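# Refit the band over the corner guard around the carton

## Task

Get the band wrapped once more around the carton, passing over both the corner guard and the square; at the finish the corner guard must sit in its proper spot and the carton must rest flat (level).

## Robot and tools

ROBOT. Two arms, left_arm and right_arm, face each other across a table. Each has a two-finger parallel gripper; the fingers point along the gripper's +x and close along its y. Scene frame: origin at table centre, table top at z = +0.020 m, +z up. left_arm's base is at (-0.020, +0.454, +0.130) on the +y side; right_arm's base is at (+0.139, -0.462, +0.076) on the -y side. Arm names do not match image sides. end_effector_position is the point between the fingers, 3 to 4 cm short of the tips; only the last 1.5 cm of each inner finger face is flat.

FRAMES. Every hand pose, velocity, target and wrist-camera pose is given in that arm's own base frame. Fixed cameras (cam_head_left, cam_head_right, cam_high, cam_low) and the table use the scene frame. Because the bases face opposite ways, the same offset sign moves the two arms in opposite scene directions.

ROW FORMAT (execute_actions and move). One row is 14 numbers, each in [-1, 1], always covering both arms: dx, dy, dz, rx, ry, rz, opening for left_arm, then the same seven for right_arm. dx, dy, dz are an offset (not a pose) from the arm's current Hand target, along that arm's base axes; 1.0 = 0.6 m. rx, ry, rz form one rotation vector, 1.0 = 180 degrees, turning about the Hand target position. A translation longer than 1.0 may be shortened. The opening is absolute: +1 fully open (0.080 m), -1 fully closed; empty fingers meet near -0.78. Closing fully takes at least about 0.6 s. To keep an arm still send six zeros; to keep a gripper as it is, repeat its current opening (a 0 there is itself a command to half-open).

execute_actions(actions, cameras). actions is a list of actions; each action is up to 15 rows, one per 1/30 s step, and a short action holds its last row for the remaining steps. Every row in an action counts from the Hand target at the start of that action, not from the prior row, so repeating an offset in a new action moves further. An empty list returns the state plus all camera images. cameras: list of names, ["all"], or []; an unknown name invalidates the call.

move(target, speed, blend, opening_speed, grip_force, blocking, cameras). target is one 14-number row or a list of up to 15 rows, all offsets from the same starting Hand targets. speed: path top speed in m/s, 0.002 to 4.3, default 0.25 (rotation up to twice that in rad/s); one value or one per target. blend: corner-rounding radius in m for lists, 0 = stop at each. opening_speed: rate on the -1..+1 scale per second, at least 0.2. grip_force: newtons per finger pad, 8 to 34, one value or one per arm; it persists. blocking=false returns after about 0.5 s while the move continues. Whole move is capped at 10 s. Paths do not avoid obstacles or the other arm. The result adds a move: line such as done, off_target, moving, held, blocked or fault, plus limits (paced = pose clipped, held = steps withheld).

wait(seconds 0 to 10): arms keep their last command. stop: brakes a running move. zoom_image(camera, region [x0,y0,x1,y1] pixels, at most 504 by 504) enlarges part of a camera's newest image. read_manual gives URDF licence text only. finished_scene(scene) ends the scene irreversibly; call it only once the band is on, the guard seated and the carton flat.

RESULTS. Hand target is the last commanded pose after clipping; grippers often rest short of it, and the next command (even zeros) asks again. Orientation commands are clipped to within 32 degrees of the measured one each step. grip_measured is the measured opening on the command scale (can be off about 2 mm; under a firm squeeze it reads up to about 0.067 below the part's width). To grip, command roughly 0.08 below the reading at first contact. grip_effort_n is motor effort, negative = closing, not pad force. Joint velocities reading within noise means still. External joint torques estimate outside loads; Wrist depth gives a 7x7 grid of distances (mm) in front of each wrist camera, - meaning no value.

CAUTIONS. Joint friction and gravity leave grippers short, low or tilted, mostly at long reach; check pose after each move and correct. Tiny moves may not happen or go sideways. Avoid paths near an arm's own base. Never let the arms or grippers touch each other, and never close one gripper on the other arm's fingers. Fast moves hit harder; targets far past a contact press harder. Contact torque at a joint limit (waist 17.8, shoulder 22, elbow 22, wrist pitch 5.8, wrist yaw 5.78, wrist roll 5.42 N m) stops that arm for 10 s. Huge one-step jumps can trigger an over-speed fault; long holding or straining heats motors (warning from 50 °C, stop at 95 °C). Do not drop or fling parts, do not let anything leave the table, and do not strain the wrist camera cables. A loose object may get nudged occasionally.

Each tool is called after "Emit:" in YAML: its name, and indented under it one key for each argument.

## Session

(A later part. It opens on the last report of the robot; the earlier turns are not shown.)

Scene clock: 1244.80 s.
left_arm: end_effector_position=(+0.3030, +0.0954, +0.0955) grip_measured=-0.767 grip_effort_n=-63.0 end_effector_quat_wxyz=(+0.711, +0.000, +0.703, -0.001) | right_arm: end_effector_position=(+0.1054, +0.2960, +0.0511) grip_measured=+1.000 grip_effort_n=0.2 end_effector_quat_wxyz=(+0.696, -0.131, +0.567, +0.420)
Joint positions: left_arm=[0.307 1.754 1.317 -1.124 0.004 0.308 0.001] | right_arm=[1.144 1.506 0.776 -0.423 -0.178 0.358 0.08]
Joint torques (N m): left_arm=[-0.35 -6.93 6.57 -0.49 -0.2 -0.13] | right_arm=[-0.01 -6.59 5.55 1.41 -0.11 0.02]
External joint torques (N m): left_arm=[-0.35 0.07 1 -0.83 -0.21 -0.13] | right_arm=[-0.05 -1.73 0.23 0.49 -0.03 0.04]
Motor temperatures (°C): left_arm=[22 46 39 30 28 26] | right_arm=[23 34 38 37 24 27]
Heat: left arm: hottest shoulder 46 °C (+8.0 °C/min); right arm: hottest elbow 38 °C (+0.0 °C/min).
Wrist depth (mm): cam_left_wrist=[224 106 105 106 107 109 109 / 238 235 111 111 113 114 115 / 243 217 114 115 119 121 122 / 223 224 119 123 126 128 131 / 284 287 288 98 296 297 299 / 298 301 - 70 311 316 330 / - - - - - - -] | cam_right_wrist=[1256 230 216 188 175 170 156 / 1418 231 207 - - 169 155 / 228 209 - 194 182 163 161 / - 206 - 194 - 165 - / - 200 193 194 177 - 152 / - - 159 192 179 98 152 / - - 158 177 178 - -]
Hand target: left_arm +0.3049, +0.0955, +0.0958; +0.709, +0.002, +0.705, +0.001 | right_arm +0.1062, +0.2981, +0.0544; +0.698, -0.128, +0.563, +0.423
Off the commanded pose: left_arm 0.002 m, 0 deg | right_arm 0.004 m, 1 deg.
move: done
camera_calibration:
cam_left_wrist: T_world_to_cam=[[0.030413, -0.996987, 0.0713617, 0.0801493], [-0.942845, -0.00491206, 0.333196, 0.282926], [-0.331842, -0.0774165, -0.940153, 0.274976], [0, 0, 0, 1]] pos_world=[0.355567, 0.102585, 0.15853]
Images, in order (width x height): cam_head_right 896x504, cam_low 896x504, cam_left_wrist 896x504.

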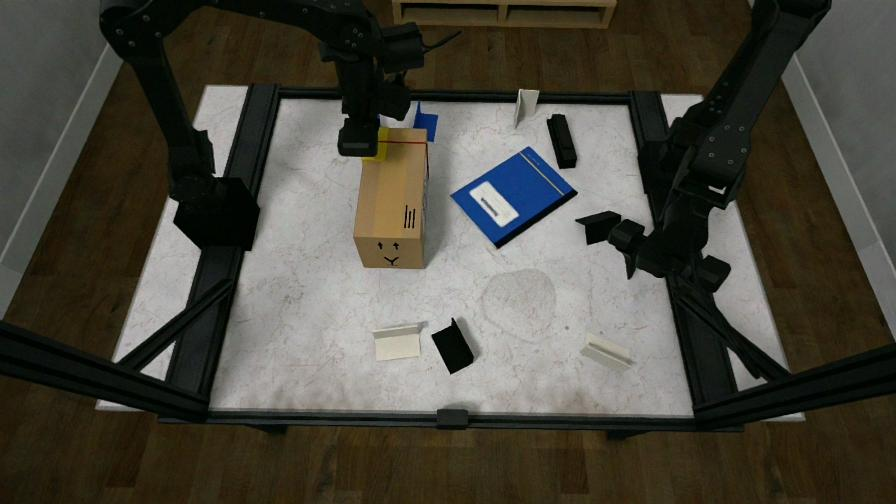

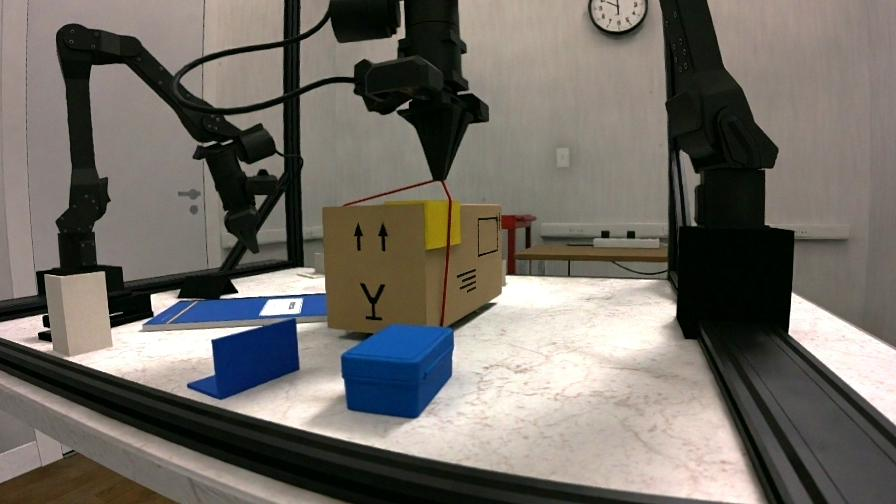

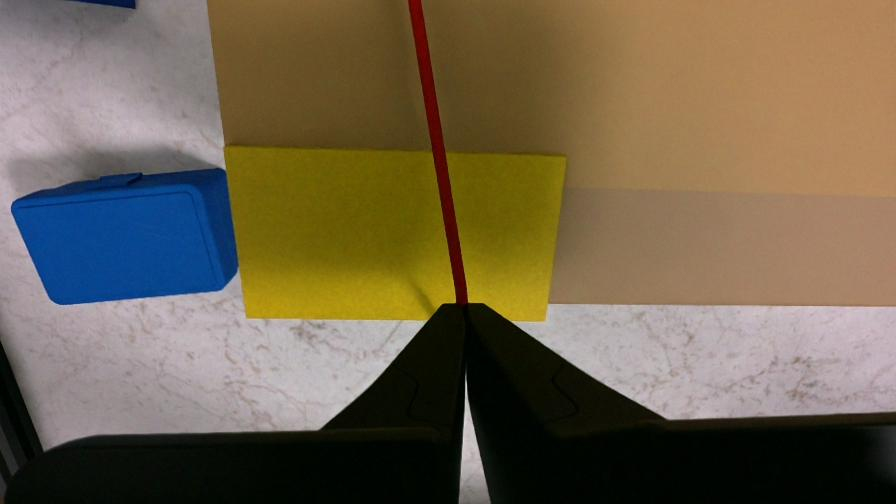

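Emit:
move:
  target:
    - [-0.0617, 0, 0.045, 0, 0, 0, -0.95, 0, 0, 0, 0, 0, 0, 1.0]
    - [-0.0617, 0.0533, 0.045, 0, 0, 0, -0.95, 0, 0, 0, 0, 0, 0, 1.0]
    - [0, 0.0533, 0, 0, 0, 0, -0.95, 0, 0, 0, 0, 0, 0, 1.0]
    - [0, 0.0533, -0.035, 0, 0, 0, -0.95, 0, 0, 0, 0, 0, 0, 1.0]
  speed: [0.06, 0.06, 0.06, 0.04]
  cameras: ["cam_left_wrist", "cam_low", "cam_high"]

Emit:
zoom_image:
  camera: "cam_low"
  region: [300, 160, 500, 350]

Emit:
zoom_image:
  camera: "cam_high"
  region: [450, 180, 570, 320]

Scene clock: 1264.33 s.
left_arm: end_effector_position=(+0.3089, +0.1276, +0.0814) grip_measured=-0.767 grip_effort_n=-63.0 end_effector_quat_wxyz=(+0.718, +0.004, +0.696, +0.000) | right_arm: end_effector_position=(+0.1054, +0.2960, +0.0511) grip_measured=+1.000 grip_effort_n=0.2 end_effector_quat_wxyz=(+0.696, -0.131, +0.567, +0.420)
Joint positions: left_arm=[0.395 1.809 1.327 -1.057 0.008 0.401 0.001] | right_arm=[1.144 1.506 0.776 -0.423 -0.178 0.358 0.08]
Joint torques (N m): left_arm=[0 -6.85 4.16 -0.18 -0.29 -0.14] | right_arm=[-0.03 -6.61 5.55 1.42 -0.1 0.01]
External joint torques (N m): left_arm=[-0.01 0.49 -1.41 -0.58 -0.3 -0.14] | right_arm=[-0.02 -1.7 0.2 0.5 -0.02 0.02]
Motor temperatures (°C): left_arm=[22 40 38 30 27 26] | right_arm=[23 34 38 37 24 27]
Heat: left arm: hottest shoulder 40 °C (+0.0 °C/min); right arm: hottest elbow 38 °C (+0.0 °C/min).
Wrist depth (mm): cam_left_wrist=[213 214 94 93 95 96 97 / 224 226 100 98 100 102 102 / 236 234 235 103 104 106 108 / 210 210 213 106 108 111 115 / 263 223 114 98 115 119 122 / 279 283 - 70 120 300 304 / - - - - - - -] | cam_right_wrist=[1295 235 - 192 - - 156 / 1365 - - - - - - / 225 212 212 194 - 163 159 / - 210 - 194 185 167 154 / - 198 192 189 182 - - / - - 166 - - 98 - / - - 155 179 174 - -]
Hand target: left_arm +0.3050, +0.1275, +0.0748; +0.710, +0.002, +0.705, +0.001 | right_arm +0.1062, +0.2981, +0.0544; +0.698, -0.128, +0.563, +0.423
Off the commanded pose: left_arm 0.008 m, 2 deg | right_arm 0.004 m, 1 deg.
move: done
camera_calibration:
cam_left_wrist: T_world_to_cam=[[0.0240043, -0.997527, 0.0660652, 0.115467], [-0.949826, -0.00214178, 0.312773, 0.296885], [-0.311857, -0.0702583, -0.947528, 0.259662], [0, 0, 0, 1]] pos_world=[0.360194, 0.134061, 0.145551]
Images, in order (width x height): cam_high 896x504, cam_low 896x504, cam_left_wrist 896x504.

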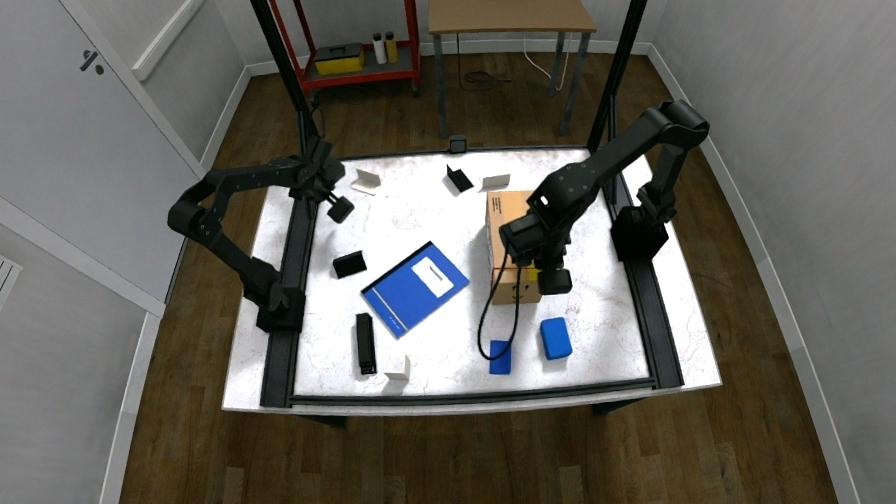

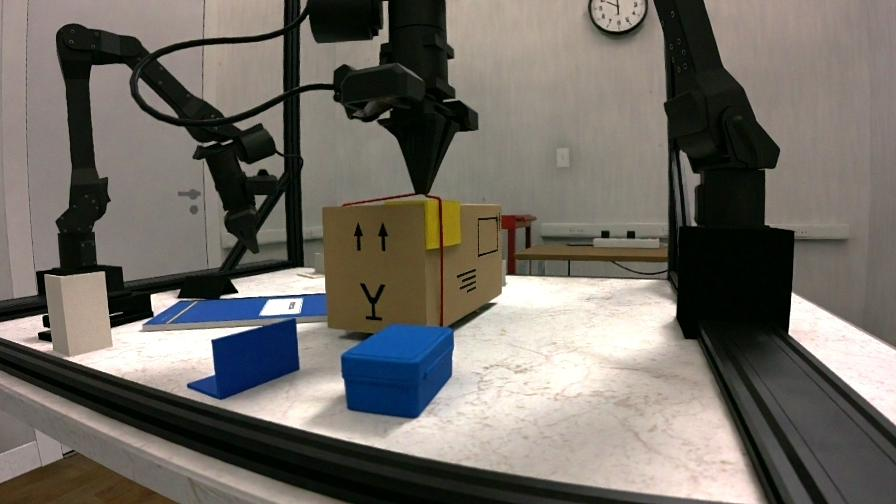

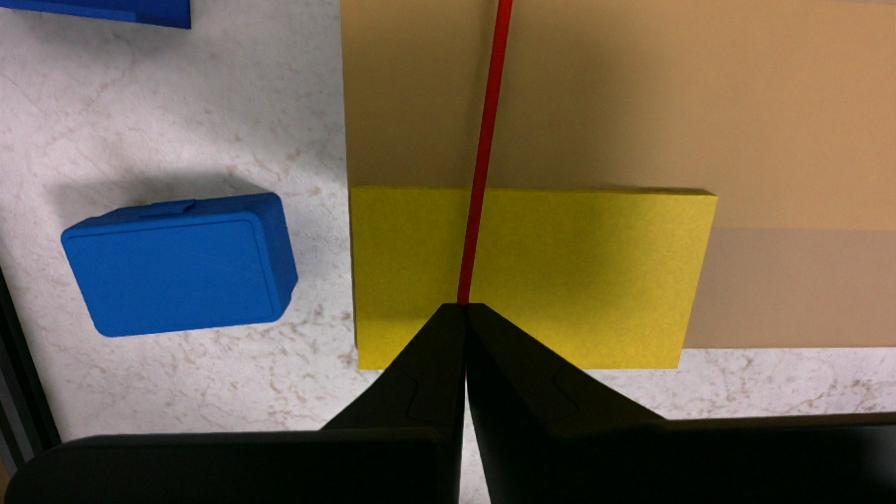

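Scaled by 2.520 from the camera's 896x504 image, which has a finer 1280x720 frame.

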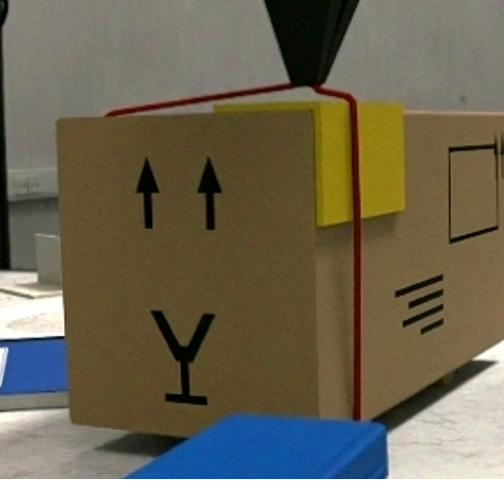

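Scaled by 3.600 from the camera's 896x504 image, which has a finer 1280x720 frame.

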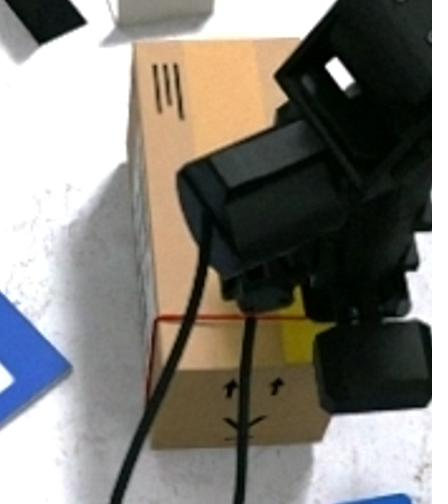

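Emit:
move:
  target:
    - [0, 0, -0.0083, 0, 0, 0, -0.95, 0, 0, 0, 0, 0, 0, 1.0]
    - [0, 0, -0.0083, 0, 0, 0, -0.4, 0, 0, 0, 0, 0, 0, 1.0]
    - [0, 0, 0.06, 0, 0, 0, -0.4, 0, 0, 0, 0, 0, 0, 1.0]
  speed: [0.04, 0.04, 0.08]
  opening_speed: 0.25
  cameras: ["cam_left_wrist", "cam_low"]

Emit:
zoom_image:
  camera: "cam_low"
  region: [300, 160, 500, 350]

Scene clock: 1282.40 s.
left_arm: end_effector_position=(+0.3030, +0.1255, +0.1040) grip_measured=-0.403 grip_effort_n=15.1 end_effector_quat_wxyz=(+0.703, -0.002, +0.711, -0.006) | right_arm: end_effector_position=(+0.1054, +0.2960, +0.0511) grip_measured=+1.000 grip_effort_n=0.2 end_effector_quat_wxyz=(+0.696, -0.131, +0.567, +0.420)
Joint positions: left_arm=[0.395 1.807 1.415 -1.194 0.006 0.401 0.017] | right_arm=[1.144 1.506 0.776 -0.423 -0.178 0.358 0.08]
Joint torques (N m): left_arm=[0 -9.89 6.63 -0.33 -0.22 -0.13] | right_arm=[-0.05 -6.57 5.56 1.42 -0.12 0.01]
External joint torques (N m): left_arm=[-0.03 -2.53 1.04 -0.65 -0.23 -0.13] | right_arm=[-0.01 -1.7 0.22 0.49 -0.04 0.02]
Heat: left arm: hottest shoulder 39 °C (-6.1 °C/min); right arm: hottest elbow 38 °C (+0.0 °C/min).
Wrist depth (mm): cam_left_wrist=[228 230 228 112 116 116 118 / 242 245 244 119 121 123 125 / 250 225 228 123 126 130 134 / 265 234 236 131 134 139 143 / 287 295 296 137 140 313 330 / 303 309 - 318 77 342 346 / - - - 356 79 - -] | cam_right_wrist=[196 233 211 194 178 169 154 / 1357 228 206 192 - 168 - / 225 211 - 196 - 162 - / 253 208 205 - 181 163 - / - 197 197 - - - 159 / - - 99 184 179 98 - / - - 157 176 175 - -]
Hand target: left_arm +0.3050, +0.1275, +0.1108; +0.709, +0.002, +0.705, +0.001 | right_arm +0.1062, +0.2981, +0.0544; +0.698, -0.128, +0.563, +0.423
Off the commanded pose: left_arm 0.007 m, 1 deg | right_arm 0.004 m, 1 deg.
move: done; target 2's new opening was sent with left_arm's hand 0.009 m and 2 deg from that target
camera_calibration:
cam_left_wrist: T_world_to_cam=[[0.0271558, -0.996378, 0.0805876, 0.109371], [-0.935337, 0.00311893, 0.353745, 0.274874], [-0.352715, -0.0849828, -0.931864, 0.291738], [0, 0, 0, 1]] pos_world=[0.35703, 0.13291, 0.16581]
Images, in order (width x height): cam_low 896x504, cam_left_wrist 896x504.

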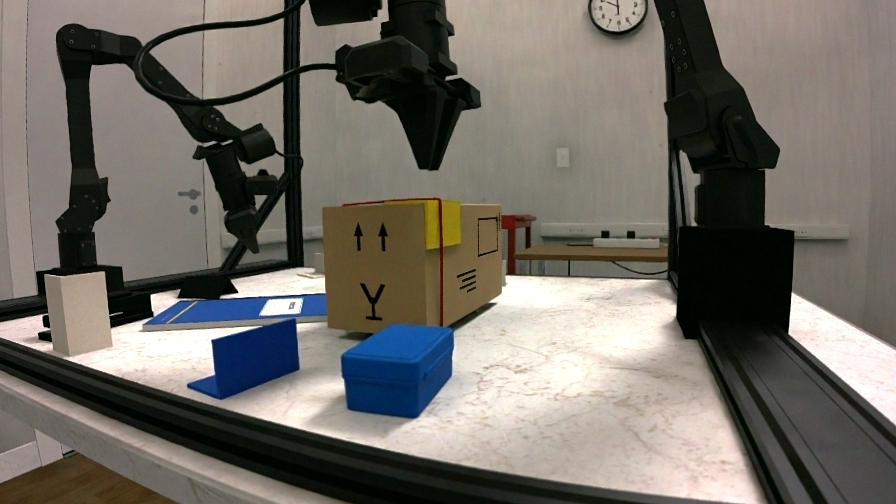

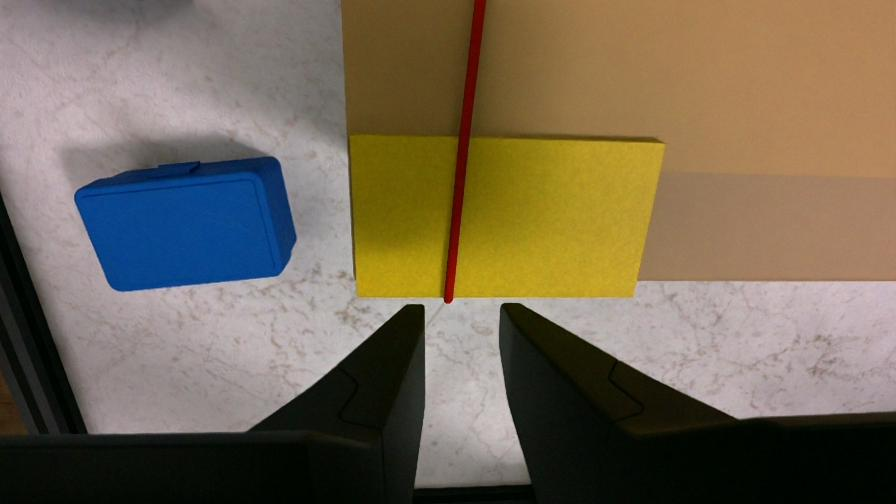

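Scaled by 2.520 from the camera's 896x504 image, which has a finer 1280x720 frame.

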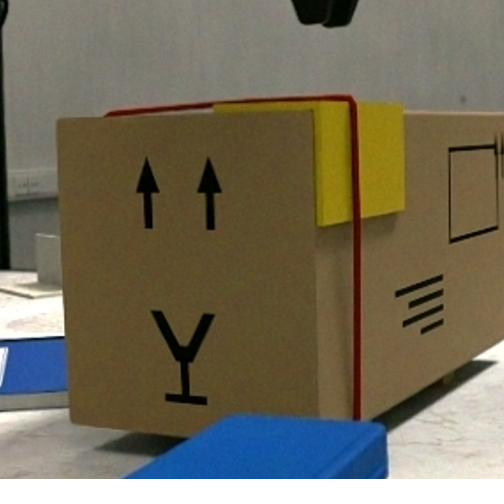

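Emit:
move:
  target: [0.1633, -0.0158, 0.0, 0, 0, 0, -0.3, 0, 0, 0, 0, 0, 0, 1.0]
  speed: 0.15
  cameras: ["cam_left_wrist", "cam_low"]

Emit:
zoom_image:
  camera: "cam_left_wrist"
  region: [300, 100, 600, 500]

Scene clock: 1297.47 s.
left_arm: end_effector_position=(+0.4007, +0.1169, +0.1141) grip_measured=-0.303 grip_effort_n=15.1 end_effector_quat_wxyz=(+0.712, +0.001, +0.702, -0.002) | right_arm: end_effector_position=(+0.1054, +0.2960, +0.0511) grip_measured=+1.000 grip_effort_n=0.7 end_effector_quat_wxyz=(+0.696, -0.131, +0.567, +0.420)
Joint positions: left_arm=[0.285 2.14 1.925 -1.343 0.005 0.29 0.021] | right_arm=[1.144 1.506 0.776 -0.423 -0.178 0.358 0.08]
Joint torques (N m): left_arm=[-0.15 -8.9 6.75 -0.27 -0.21 -0.14] | right_arm=[-0.04 -6.62 5.54 1.43 -0.12 0.02]
External joint torques (N m): left_arm=[-0.2 0.83 1.07 -0.66 -0.22 -0.14] | right_arm=[-0.07 -1.77 0.26 0.52 -0.03 0.03]
Heat: left arm: hottest shoulder 41 °C (-6.1 °C/min); right arm: hottest elbow 38 °C (+0.0 °C/min).
Wrist depth (mm): cam_left_wrist=[237 240 243 244 247 258 253 / 249 252 256 260 262 265 268 / 258 263 267 189 194 203 212 / 281 284 282 142 144 147 150 / 296 295 297 147 149 155 159 / 312 270 - 160 76 165 168 / - - - 168 77 - -] | cam_right_wrist=[208 231 - - - - 158 / 1434 224 - - - 166 153 / 225 213 - 190 180 166 153 / 257 206 206 - 175 164 154 / - 200 194 - - - 154 / - - 158 189 - 98 152 / - - 157 181 - - -]
Hand target: left_arm +0.4029, +0.1181, +0.1108; +0.709, +0.002, +0.705, +0.001 | right_arm +0.1062, +0.2981, +0.0544; +0.698, -0.128, +0.563, +0.423
Off the commanded pose: left_arm 0.004 m, 1 deg | right_arm 0.004 m, 1 deg.
move: done
camera_calibration:
cam_left_wrist: T_world_to_cam=[[0.0267549, -0.99711, 0.0711038, 0.0986961], [-0.943977, -0.00179646, 0.330006, 0.3695], [-0.328925, -0.0759497, -0.941297, 0.325284], [0, 0, 0, 1]] pos_world=[0.453153, 0.12378, 0.177234]
Images, in order (width x height): cam_low 896x504, cam_left_wrist 896x504.

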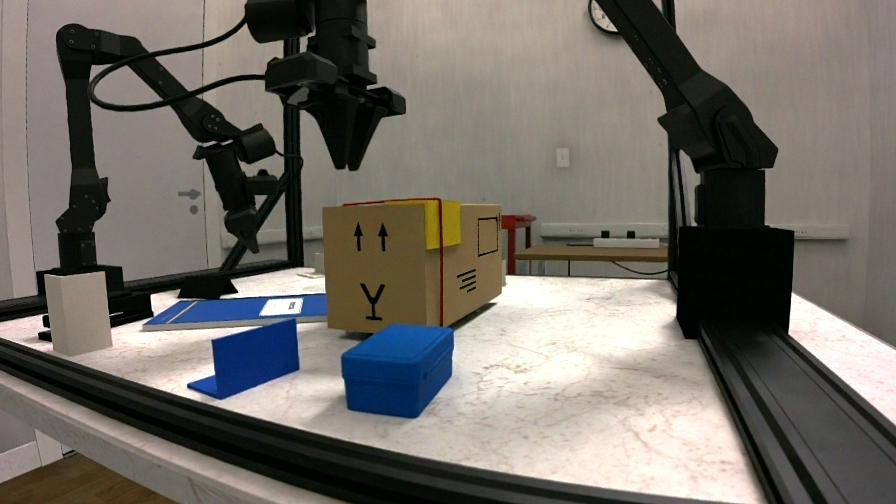

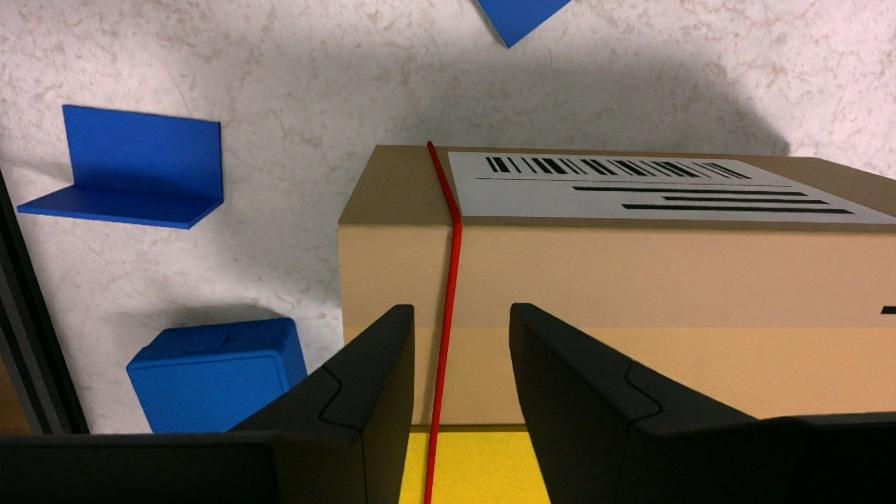

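Scaled by 1.260 from the camera's 896x504 image, which has a finer 1280x720 frame.

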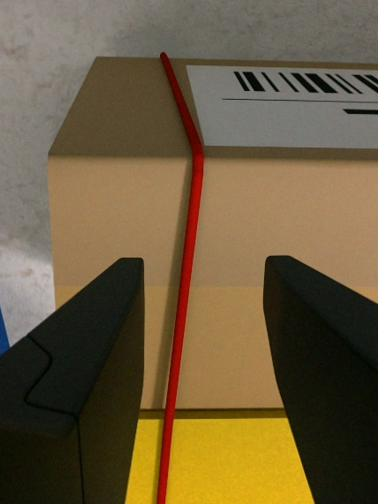

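Emit:
move:
  target:
    - [0, 0, -0.0872, 0, 0, 0, -0.35, 0, 0, 0, 0, 0, 0, 1.0]
    - [0, 0, -0.0872, 0, 0, 0, -0.95, 0, 0, 0, 0, 0, 0, 1.0]
    - [0, 0, -0.0372, 0, 0, 0, -0.95, 0, 0, 0, 0, 0, 0, 1.0]
  speed: [0.07, 0.05, 0.06]
  cameras: ["cam_left_wrist", "cam_low"]

Emit:
zoom_image:
  camera: "cam_low"
  region: [300, 160, 500, 350]

Scene clock: 1317.10 s.
left_arm: end_effector_position=(+0.4016, +0.1151, +0.0865) grip_measured=-0.766 grip_effort_n=-63.0 end_effector_quat_wxyz=(+0.709, +0.002, +0.705, -0.004) | right_arm: end_effector_position=(+0.1054, +0.2960, +0.0511) grip_measured=+1.000 grip_effort_n=0.2 end_effector_quat_wxyz=(+0.696, -0.131, +0.567, +0.420)
Joint positions: left_arm=[0.281 2.153 1.836 -1.248 0.005 0.29 0.001] | right_arm=[1.144 1.506 0.776 -0.423 -0.178 0.358 0.08]
Joint torques (N m): left_arm=[0.24 -10.29 7.27 -0.71 -0.23 -0.13] | right_arm=[-0.03 -6.62 5.54 1.43 -0.11 0.02]
External joint torques (N m): left_arm=[0.17 -0.57 1.69 -1.05 -0.23 -0.13] | right_arm=[-0.03 -1.74 0.21 0.51 -0.03 0.04]
Heat: left arm: hottest shoulder 39 °C (-2.0 °C/min); right arm: hottest elbow 39 °C (+1.0 °C/min).
Wrist depth (mm): cam_left_wrist=[212 212 216 218 221 224 228 / 221 225 228 231 234 236 239 / 232 237 237 187 190 197 207 / 249 255 118 120 123 125 127 / 267 269 117 100 120 122 123 / 278 244 - 70 126 130 132 / - - - - - - -] | cam_right_wrist=[1301 239 - 187 178 171 155 / 1365 224 - 192 - - 156 / 225 212 215 - - - - / - 200 - 195 - 166 153 / - 196 195 186 182 164 157 / - - 166 193 178 98 155 / - - 156 185 176 - -]
Hand target: left_arm +0.4029, +0.1181, +0.0884; +0.709, +0.002, +0.705, +0.001 | right_arm +0.1062, +0.2981, +0.0544; +0.698, -0.128, +0.563, +0.423
Off the commanded pose: left_arm 0.004 m, 1 deg | right_arm 0.004 m, 1 deg.
move: done; target 2's new opening was sent with left_arm's hand 0.014 m and 2 deg from that target
camera_calibration:
cam_left_wrist: T_world_to_cam=[[0.022708, -0.99704, 0.07345, 0.100238], [-0.941444, 0.00339549, 0.337152, 0.377229], [-0.336403, -0.0768051, -0.938581, 0.302342], [0, 0, 0, 1]] pos_world=[0.454572, 0.121882, 0.149227]
Images, in order (width x height): cam_low 896x504, cam_left_wrist 896x504.

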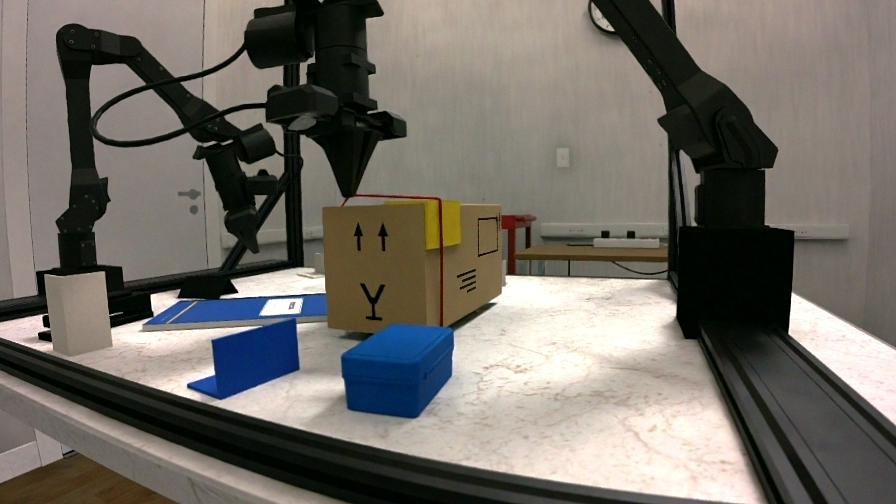

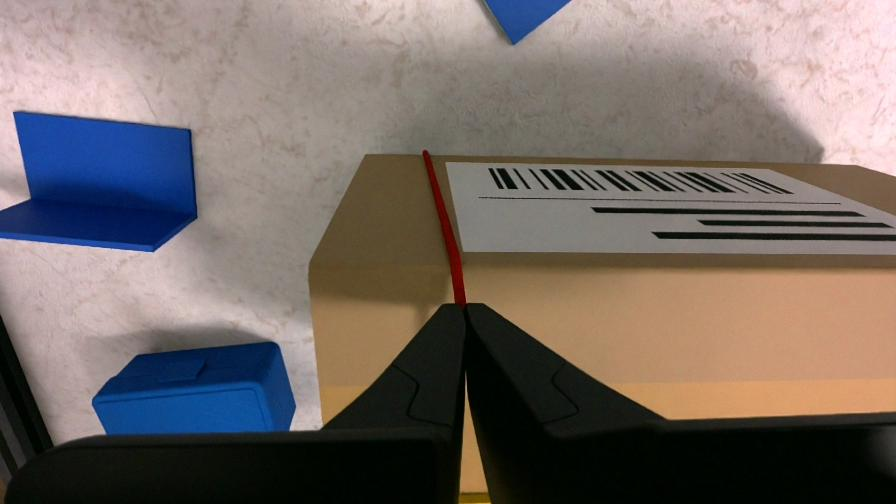

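Scaled by 2.520 from the camera's 896x504 image, which has a finer 1280x720 frame.

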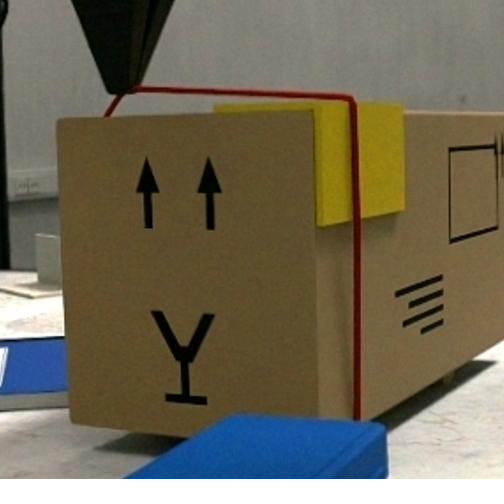

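Emit:
move:
  target:
    - [0.0433, 0, 0.0083, 0, 0, 0, -0.95, 0, 0, 0, 0, 0, 0, 1.0]
    - [0.0433, 0.0215, 0.0083, 0, 0, 0, -0.95, 0, 0, 0, 0, 0, 0, 1.0]
    - [-0.0017, 0.0215, 0.005, 0, 0, 0, -0.95, 0, 0, 0, 0, 0, 0, 1.0]
    - [-0.0017, 0.0215, -0.0198, 0, 0, 0, -0.95, 0, 0, 0, 0, 0, 0, 1.0]
  speed: [0.06, 0.06, 0.06, 0.04]
  cameras: ["cam_left_wrist"]

Emit:
move:
  target:
    - [0, 0, 0, 0, 0, 0, -0.4, 0, 0, 0, 0, 0, 0, 1.0]
    - [0, 0, 0.07, 0, 0, 0, -0.4, 0, 0, 0, 0, 0, 0, 1.0]
  speed: [0.06, 0.1]
  opening_speed: 0.25
  cameras: ["cam_left_wrist", "cam_low"]

Emit:
zoom_image:
  camera: "cam_left_wrist"
  region: [300, 100, 600, 500]

Emit:
zoom_image:
  camera: "cam_low"
  region: [300, 160, 500, 350]

Scene clock: 1333.97 s.
left_arm: end_effector_position=(+0.4060, +0.1287, +0.0764) grip_measured=-0.767 grip_effort_n=-63.0 end_effector_quat_wxyz=(+0.711, +0.002, +0.703, +0.000) | right_arm: end_effector_position=(+0.1054, +0.2960, +0.0511) grip_measured=+1.000 grip_effort_n=0.2 end_effector_quat_wxyz=(+0.696, -0.131, +0.567, +0.420)
Joint positions: left_arm=[0.307 2.186 1.848 -1.222 0.001 0.309 0.001] | right_arm=[1.144 1.506 0.776 -0.423 -0.178 0.358 0.08]
Joint torques (N m): left_arm=[0.59 -12.54 3.88 -0.14 -0.06 0.2] | right_arm=[-0.04 -6.6 5.55 1.42 -0.12 0.02]
External joint torques (N m): left_arm=[0.65 -2.45 -1.81 -0.5 -0.07 0.2] | right_arm=[-0.07 -1.69 0.18 0.49 -0.03 0.03]
Heat: left arm: hottest shoulder 40 °C (+1.0 °C/min); right arm: hottest elbow 39 °C (+1.0 °C/min).
Wrist depth (mm): cam_left_wrist=[204 206 209 212 210 216 218 / 216 220 221 223 225 228 229 / 225 229 234 203 213 220 205 / 245 243 246 131 135 139 141 / 258 261 261 98 110 112 114 / 275 245 - 70 115 119 121 / - - - - - - -] | cam_right_wrist=[210 - 212 - - - - / 222 214 213 - 181 - - / 224 209 215 188 - 165 157 / - 207 206 195 180 164 157 / - 199 193 - 179 - - / - - 164 - 177 98 - / - - 156 178 173 - -]
Hand target: left_arm +0.4019, +0.1309, +0.0766; +0.709, +0.002, +0.705, +0.001 | right_arm +0.1062, +0.2981, +0.0544; +0.698, -0.128, +0.563, +0.423
Off the commanded pose: left_arm 0.005 m, 0 deg | right_arm 0.004 m, 1 deg.
move: done
camera_calibration:
cam_left_wrist: T_world_to_cam=[[0.0293313, -0.99728, 0.0676163, 0.112226], [-0.943005, -0.00517513, 0.332739, 0.386737], [-0.331484, -0.0735221, -0.940592, 0.293111], [0, 0, 0, 1]] pos_world=[0.458564, 0.135472, 0.139427]
Images, in order (width x height): cam_left_wrist 896x504.

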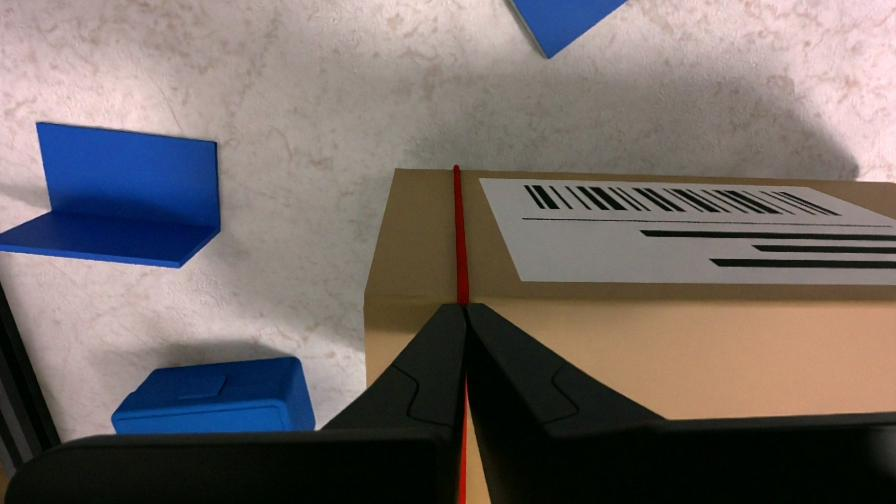

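Scene clock: 1336.67 s.
left_arm: end_effector_position=(+0.4003, +0.1292, +0.1103) grip_measured=-0.403 grip_effort_n=15.1 end_effector_quat_wxyz=(+0.702, -0.003, +0.712, -0.001) | right_arm: end_effector_position=(+0.1054, +0.2960, +0.0511) grip_measured=+1.000 grip_effort_n=-0.2 end_effector_quat_wxyz=(+0.696, -0.131, +0.567, +0.420)
Joint positions: left_arm=[0.312 2.184 1.98 -1.382 0.001 0.309 0.017] | right_arm=[1.144 1.506 0.776 -0.423 -0.178 0.358 0.08]
Joint torques (N m): left_arm=[0.11 -12.81 6.7 -0.33 -0.08 0.18] | right_arm=[-0.04 -6.63 5.55 1.43 -0.12 0.02]
External joint torques (N m): left_arm=[0.11 -2.75 1.02 -0.66 -0.08 0.18] | right_arm=[-0.05 -1.77 0.24 0.51 -0.03 0.03]
Heat: left arm: hottest shoulder 41 °C (+2.0 °C/min); right arm: hottest elbow 39 °C (+1.0 °C/min).
Wrist depth (mm): cam_left_wrist=[231 234 236 240 247 245 248 / 243 246 251 252 258 261 264 / 251 256 264 174 181 187 197 / 274 278 285 138 139 142 146 / 296 288 294 144 146 154 156 / 310 271 - 157 77 163 166 / - - - 166 79 - -] | cam_right_wrist=[209 236 - - 181 170 154 / 223 - - - 180 165 - / 224 210 212 - 178 163 - / - 205 201 197 - 165 153 / - 199 196 - - - - / - - 159 - 181 98 - / - - 153 183 - - -]
Hand target: left_arm +0.4019, +0.1310, +0.1185; +0.709, +0.002, +0.705, +0.001 | right_arm +0.1062, +0.2981, +0.0544; +0.698, -0.128, +0.563, +0.423
Off the commanded pose: left_arm 0.009 m, 1 deg | right_arm 0.004 m, 1 deg.
move: off_target (left_arm)
camera_calibration:
cam_left_wrist: T_world_to_cam=[[0.0361133, -0.996527, 0.075038, 0.107019], [-0.934066, -0.00696532, 0.357033, 0.364064], [-0.35527, -0.0829841, -0.931073, 0.332857], [0, 0, 0, 1]] pos_world=[0.454449, 0.136804, 0.171901]
Images, in order (width x height): cam_low 896x504, cam_left_wrist 896x504.

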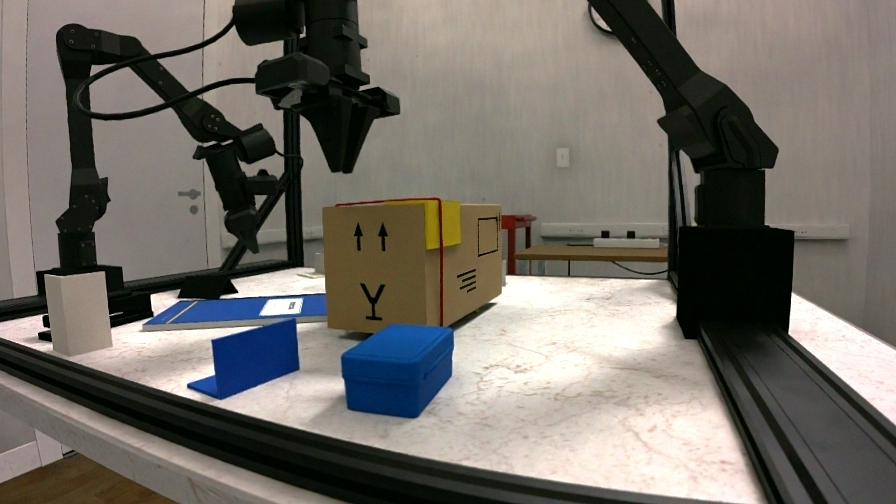

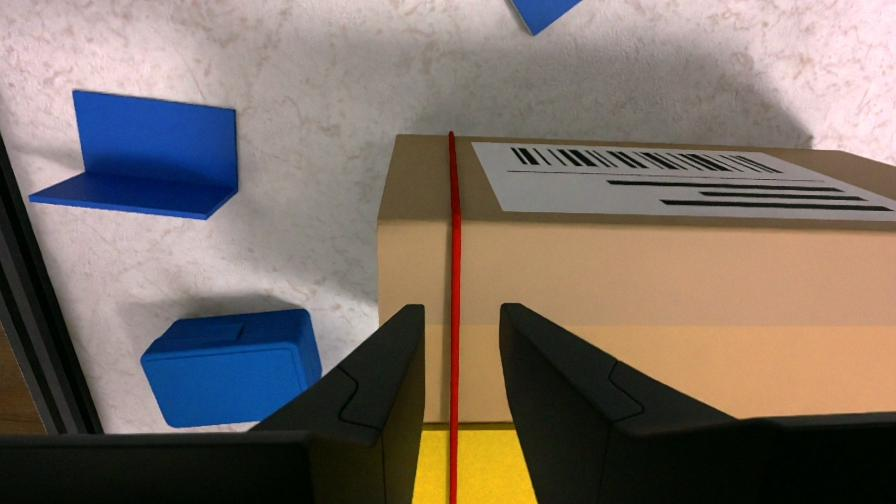

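Scaled by 1.260 from the camera's 896x504 image, which has a finer 1280x720 frame.

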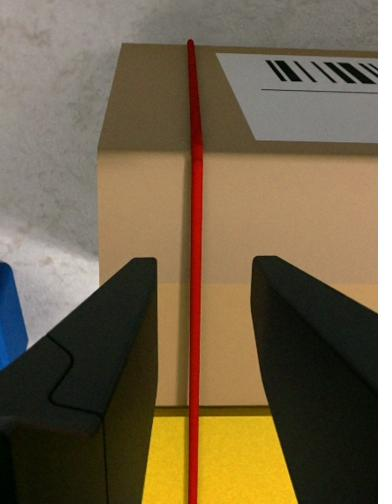

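Scaled by 2.520 from the camera's 896x504 image, which has a finer 1280x720 frame.

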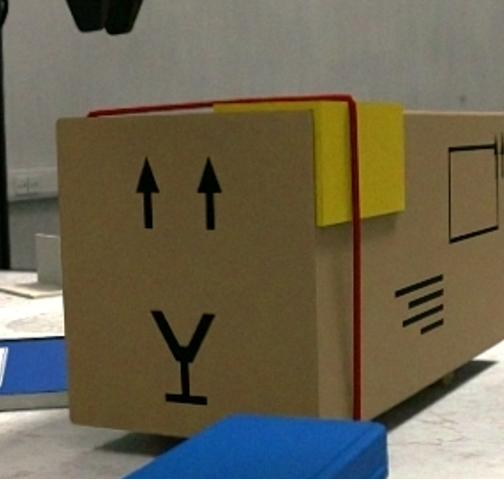

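Emit:
move:
  target: [-0.2, 0.0, 0.1, 0, 0, 0, 0.0, 0, 0, 0, 0, 0, 0, 1.0]
  speed: 0.2
  cameras: ["all"]

Emit:
zoom_image:
  camera: "cam_left_wrist"
  region: [250, 0, 754, 504]

Emit:
zoom_image:
  camera: "cam_high"
  region: [450, 170, 590, 320]

Emit:
zoom_image:
  camera: "cam_head_right"
  region: [320, 80, 480, 280]

Scene clock: 1349.83 s.
left_arm: end_effector_position=(+0.2850, +0.1311, +0.1778) grip_measured=-0.003 grip_effort_n=15.1 end_effector_quat_wxyz=(+0.710, +0.000, +0.704, +0.002) | right_arm: end_effector_position=(+0.1054, +0.2960, +0.0511) grip_measured=+1.000 grip_effort_n=1.2 end_effector_quat_wxyz=(+0.696, -0.131, +0.567, +0.420)
Joint positions: left_arm=[0.431 1.73 1.616 -1.449 0.001 0.429 0.035] | right_arm=[1.144 1.506 0.776 -0.423 -0.178 0.358 0.08]
Joint torques (N m): left_arm=[0.2 -9.19 4.46 -0.26 -0.03 0.2] | right_arm=[-0.04 -6.6 5.54 1.42 -0.11 0.02]
External joint torques (N m): left_arm=[0.21 -2.35 -1.2 -0.63 -0.05 0.2] | right_arm=[-0.06 -1.74 0.22 0.5 -0.02 0.04]
Motor temperatures (°C): left_arm=[21 47 37 30 27 26] | right_arm=[23 34 39 37 24 26]
Heat: left arm: hottest shoulder 47 °C (+7.0 °C/min); right arm: hottest elbow 39 °C (+1.0 °C/min).
Wrist depth (mm): cam_left_wrist=[290 299 303 181 184 186 187 / 305 312 315 189 194 197 199 / 323 300 331 349 348 209 209 / 347 355 359 361 368 378 383 / 1178 374 90 387 384 391 407 / 1293 - 89 414 - - - / - - 78 421 - - -] | cam_right_wrist=[209 237 213 197 180 - - / 1395 - 209 - 181 168 - / 226 210 212 185 181 - 156 / 254 211 - 186 180 165 153 / - 199 191 188 175 164 158 / - - 111 - - 98 - / - - - - 178 - -]
Hand target: left_arm +0.2820, +0.1309, +0.1785; +0.709, +0.002, +0.705, +0.001 | right_arm +0.1062, +0.2981, +0.0544; +0.698, -0.128, +0.563, +0.423
Off the commanded pose: left_arm 0.003 m, 0 deg | right_arm 0.004 m, 1 deg.
move: done
camera_calibration:
cam_left_wrist: T_world_to_cam=[[0.0337749, -0.997136, 0.0676639, 0.110089], [-0.941772, -0.00909051, 0.336129, 0.238581], [-0.334552, -0.0750767, -0.939382, 0.349448], [0, 0, 0, 1]] pos_world=[0.337879, 0.138178, 0.240623]

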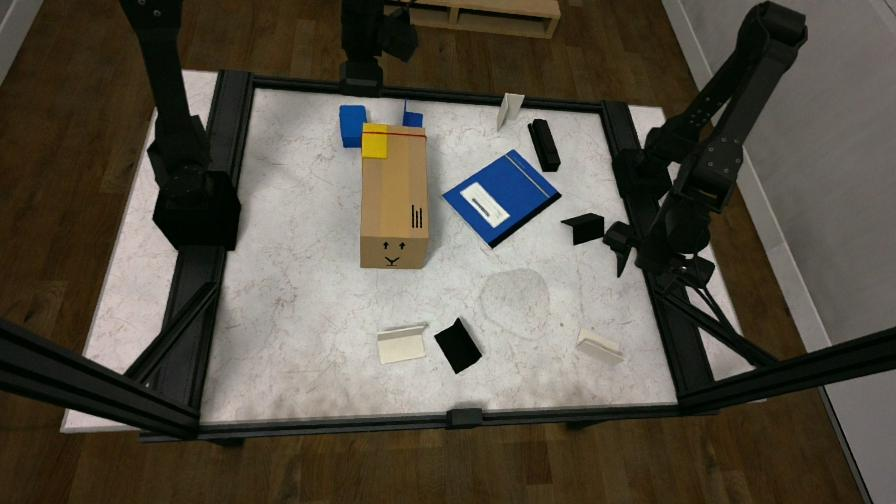

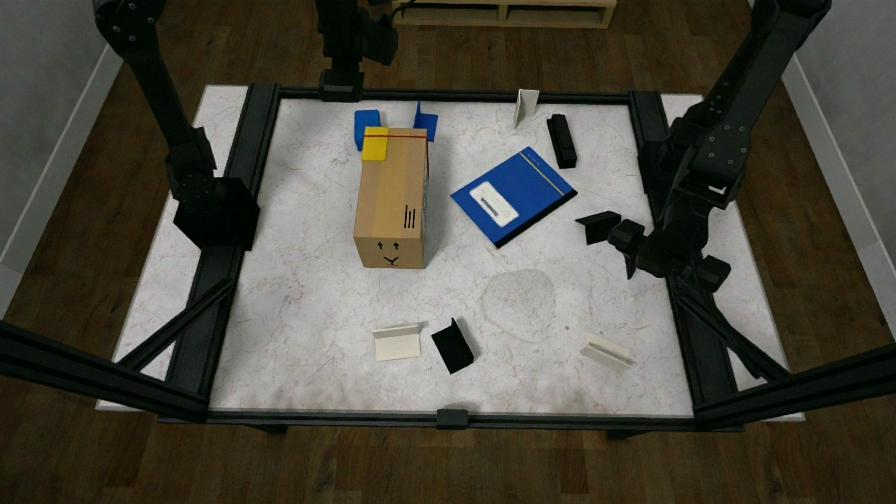

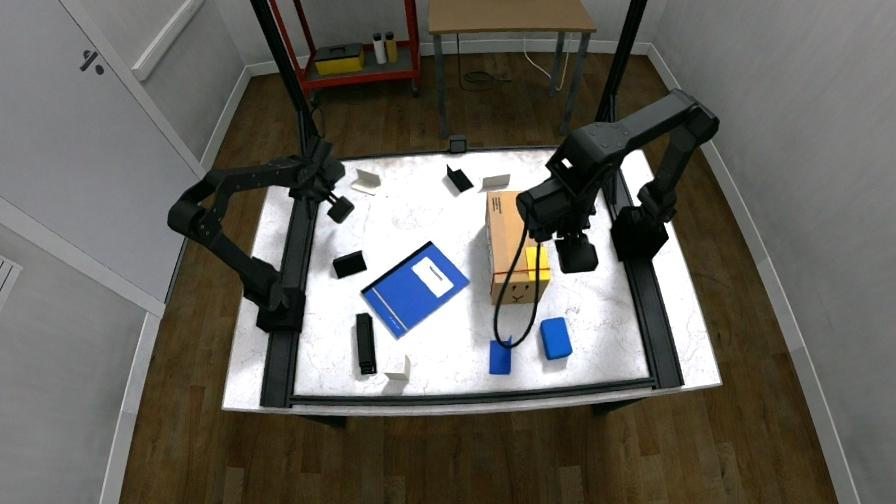

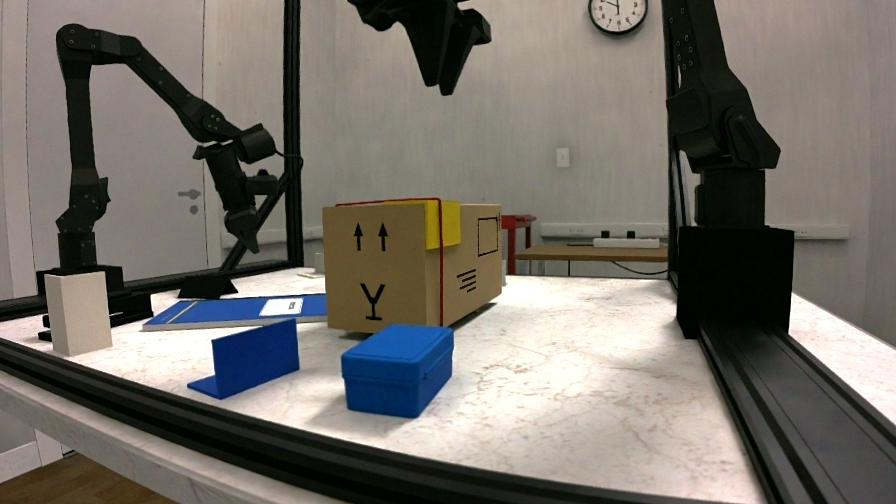

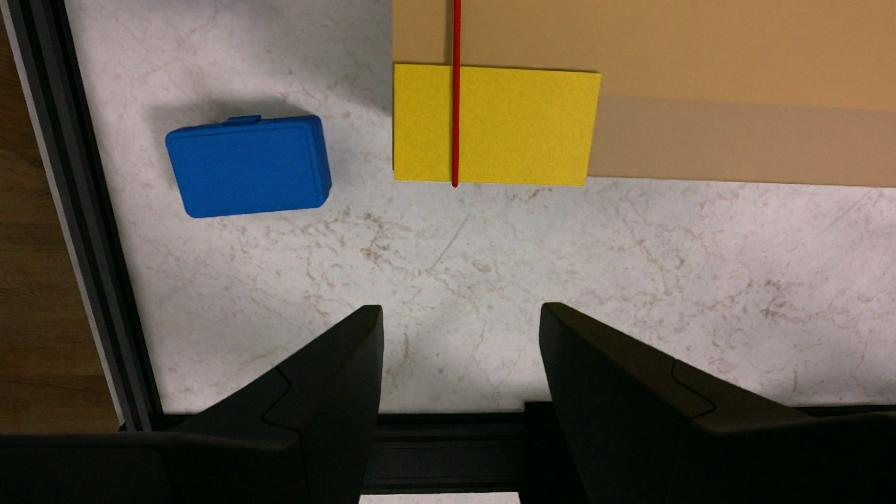

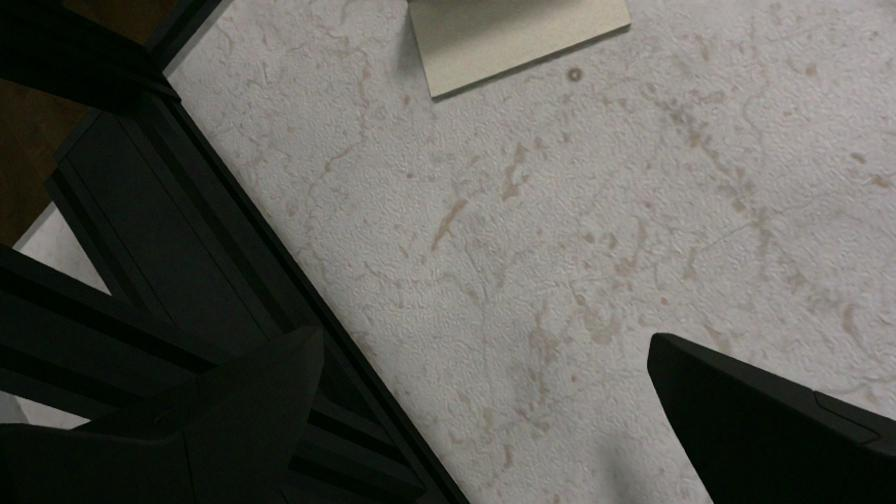

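Scaled by 1.000.

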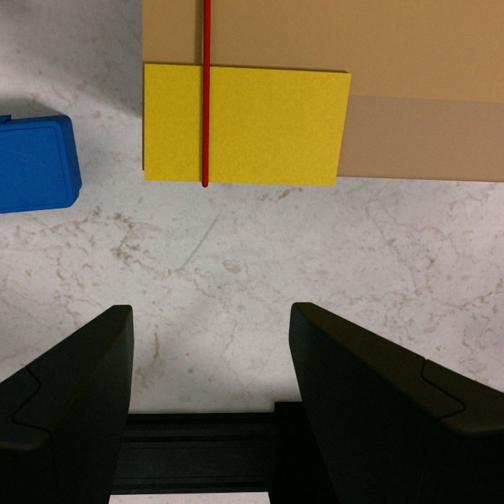

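Scaled by 3.360 from the camera's 896x504 image, which has a finer 1280x720 frame.

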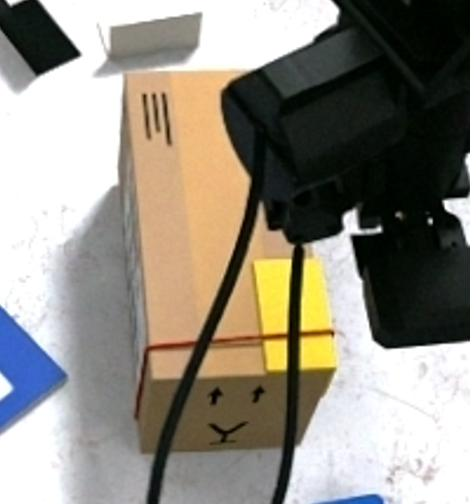

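Scaled by 2.520 from the camera's 896x504 image, which has a finer 1280x720 frame.

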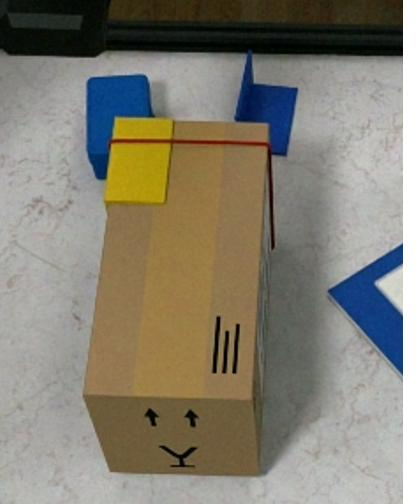

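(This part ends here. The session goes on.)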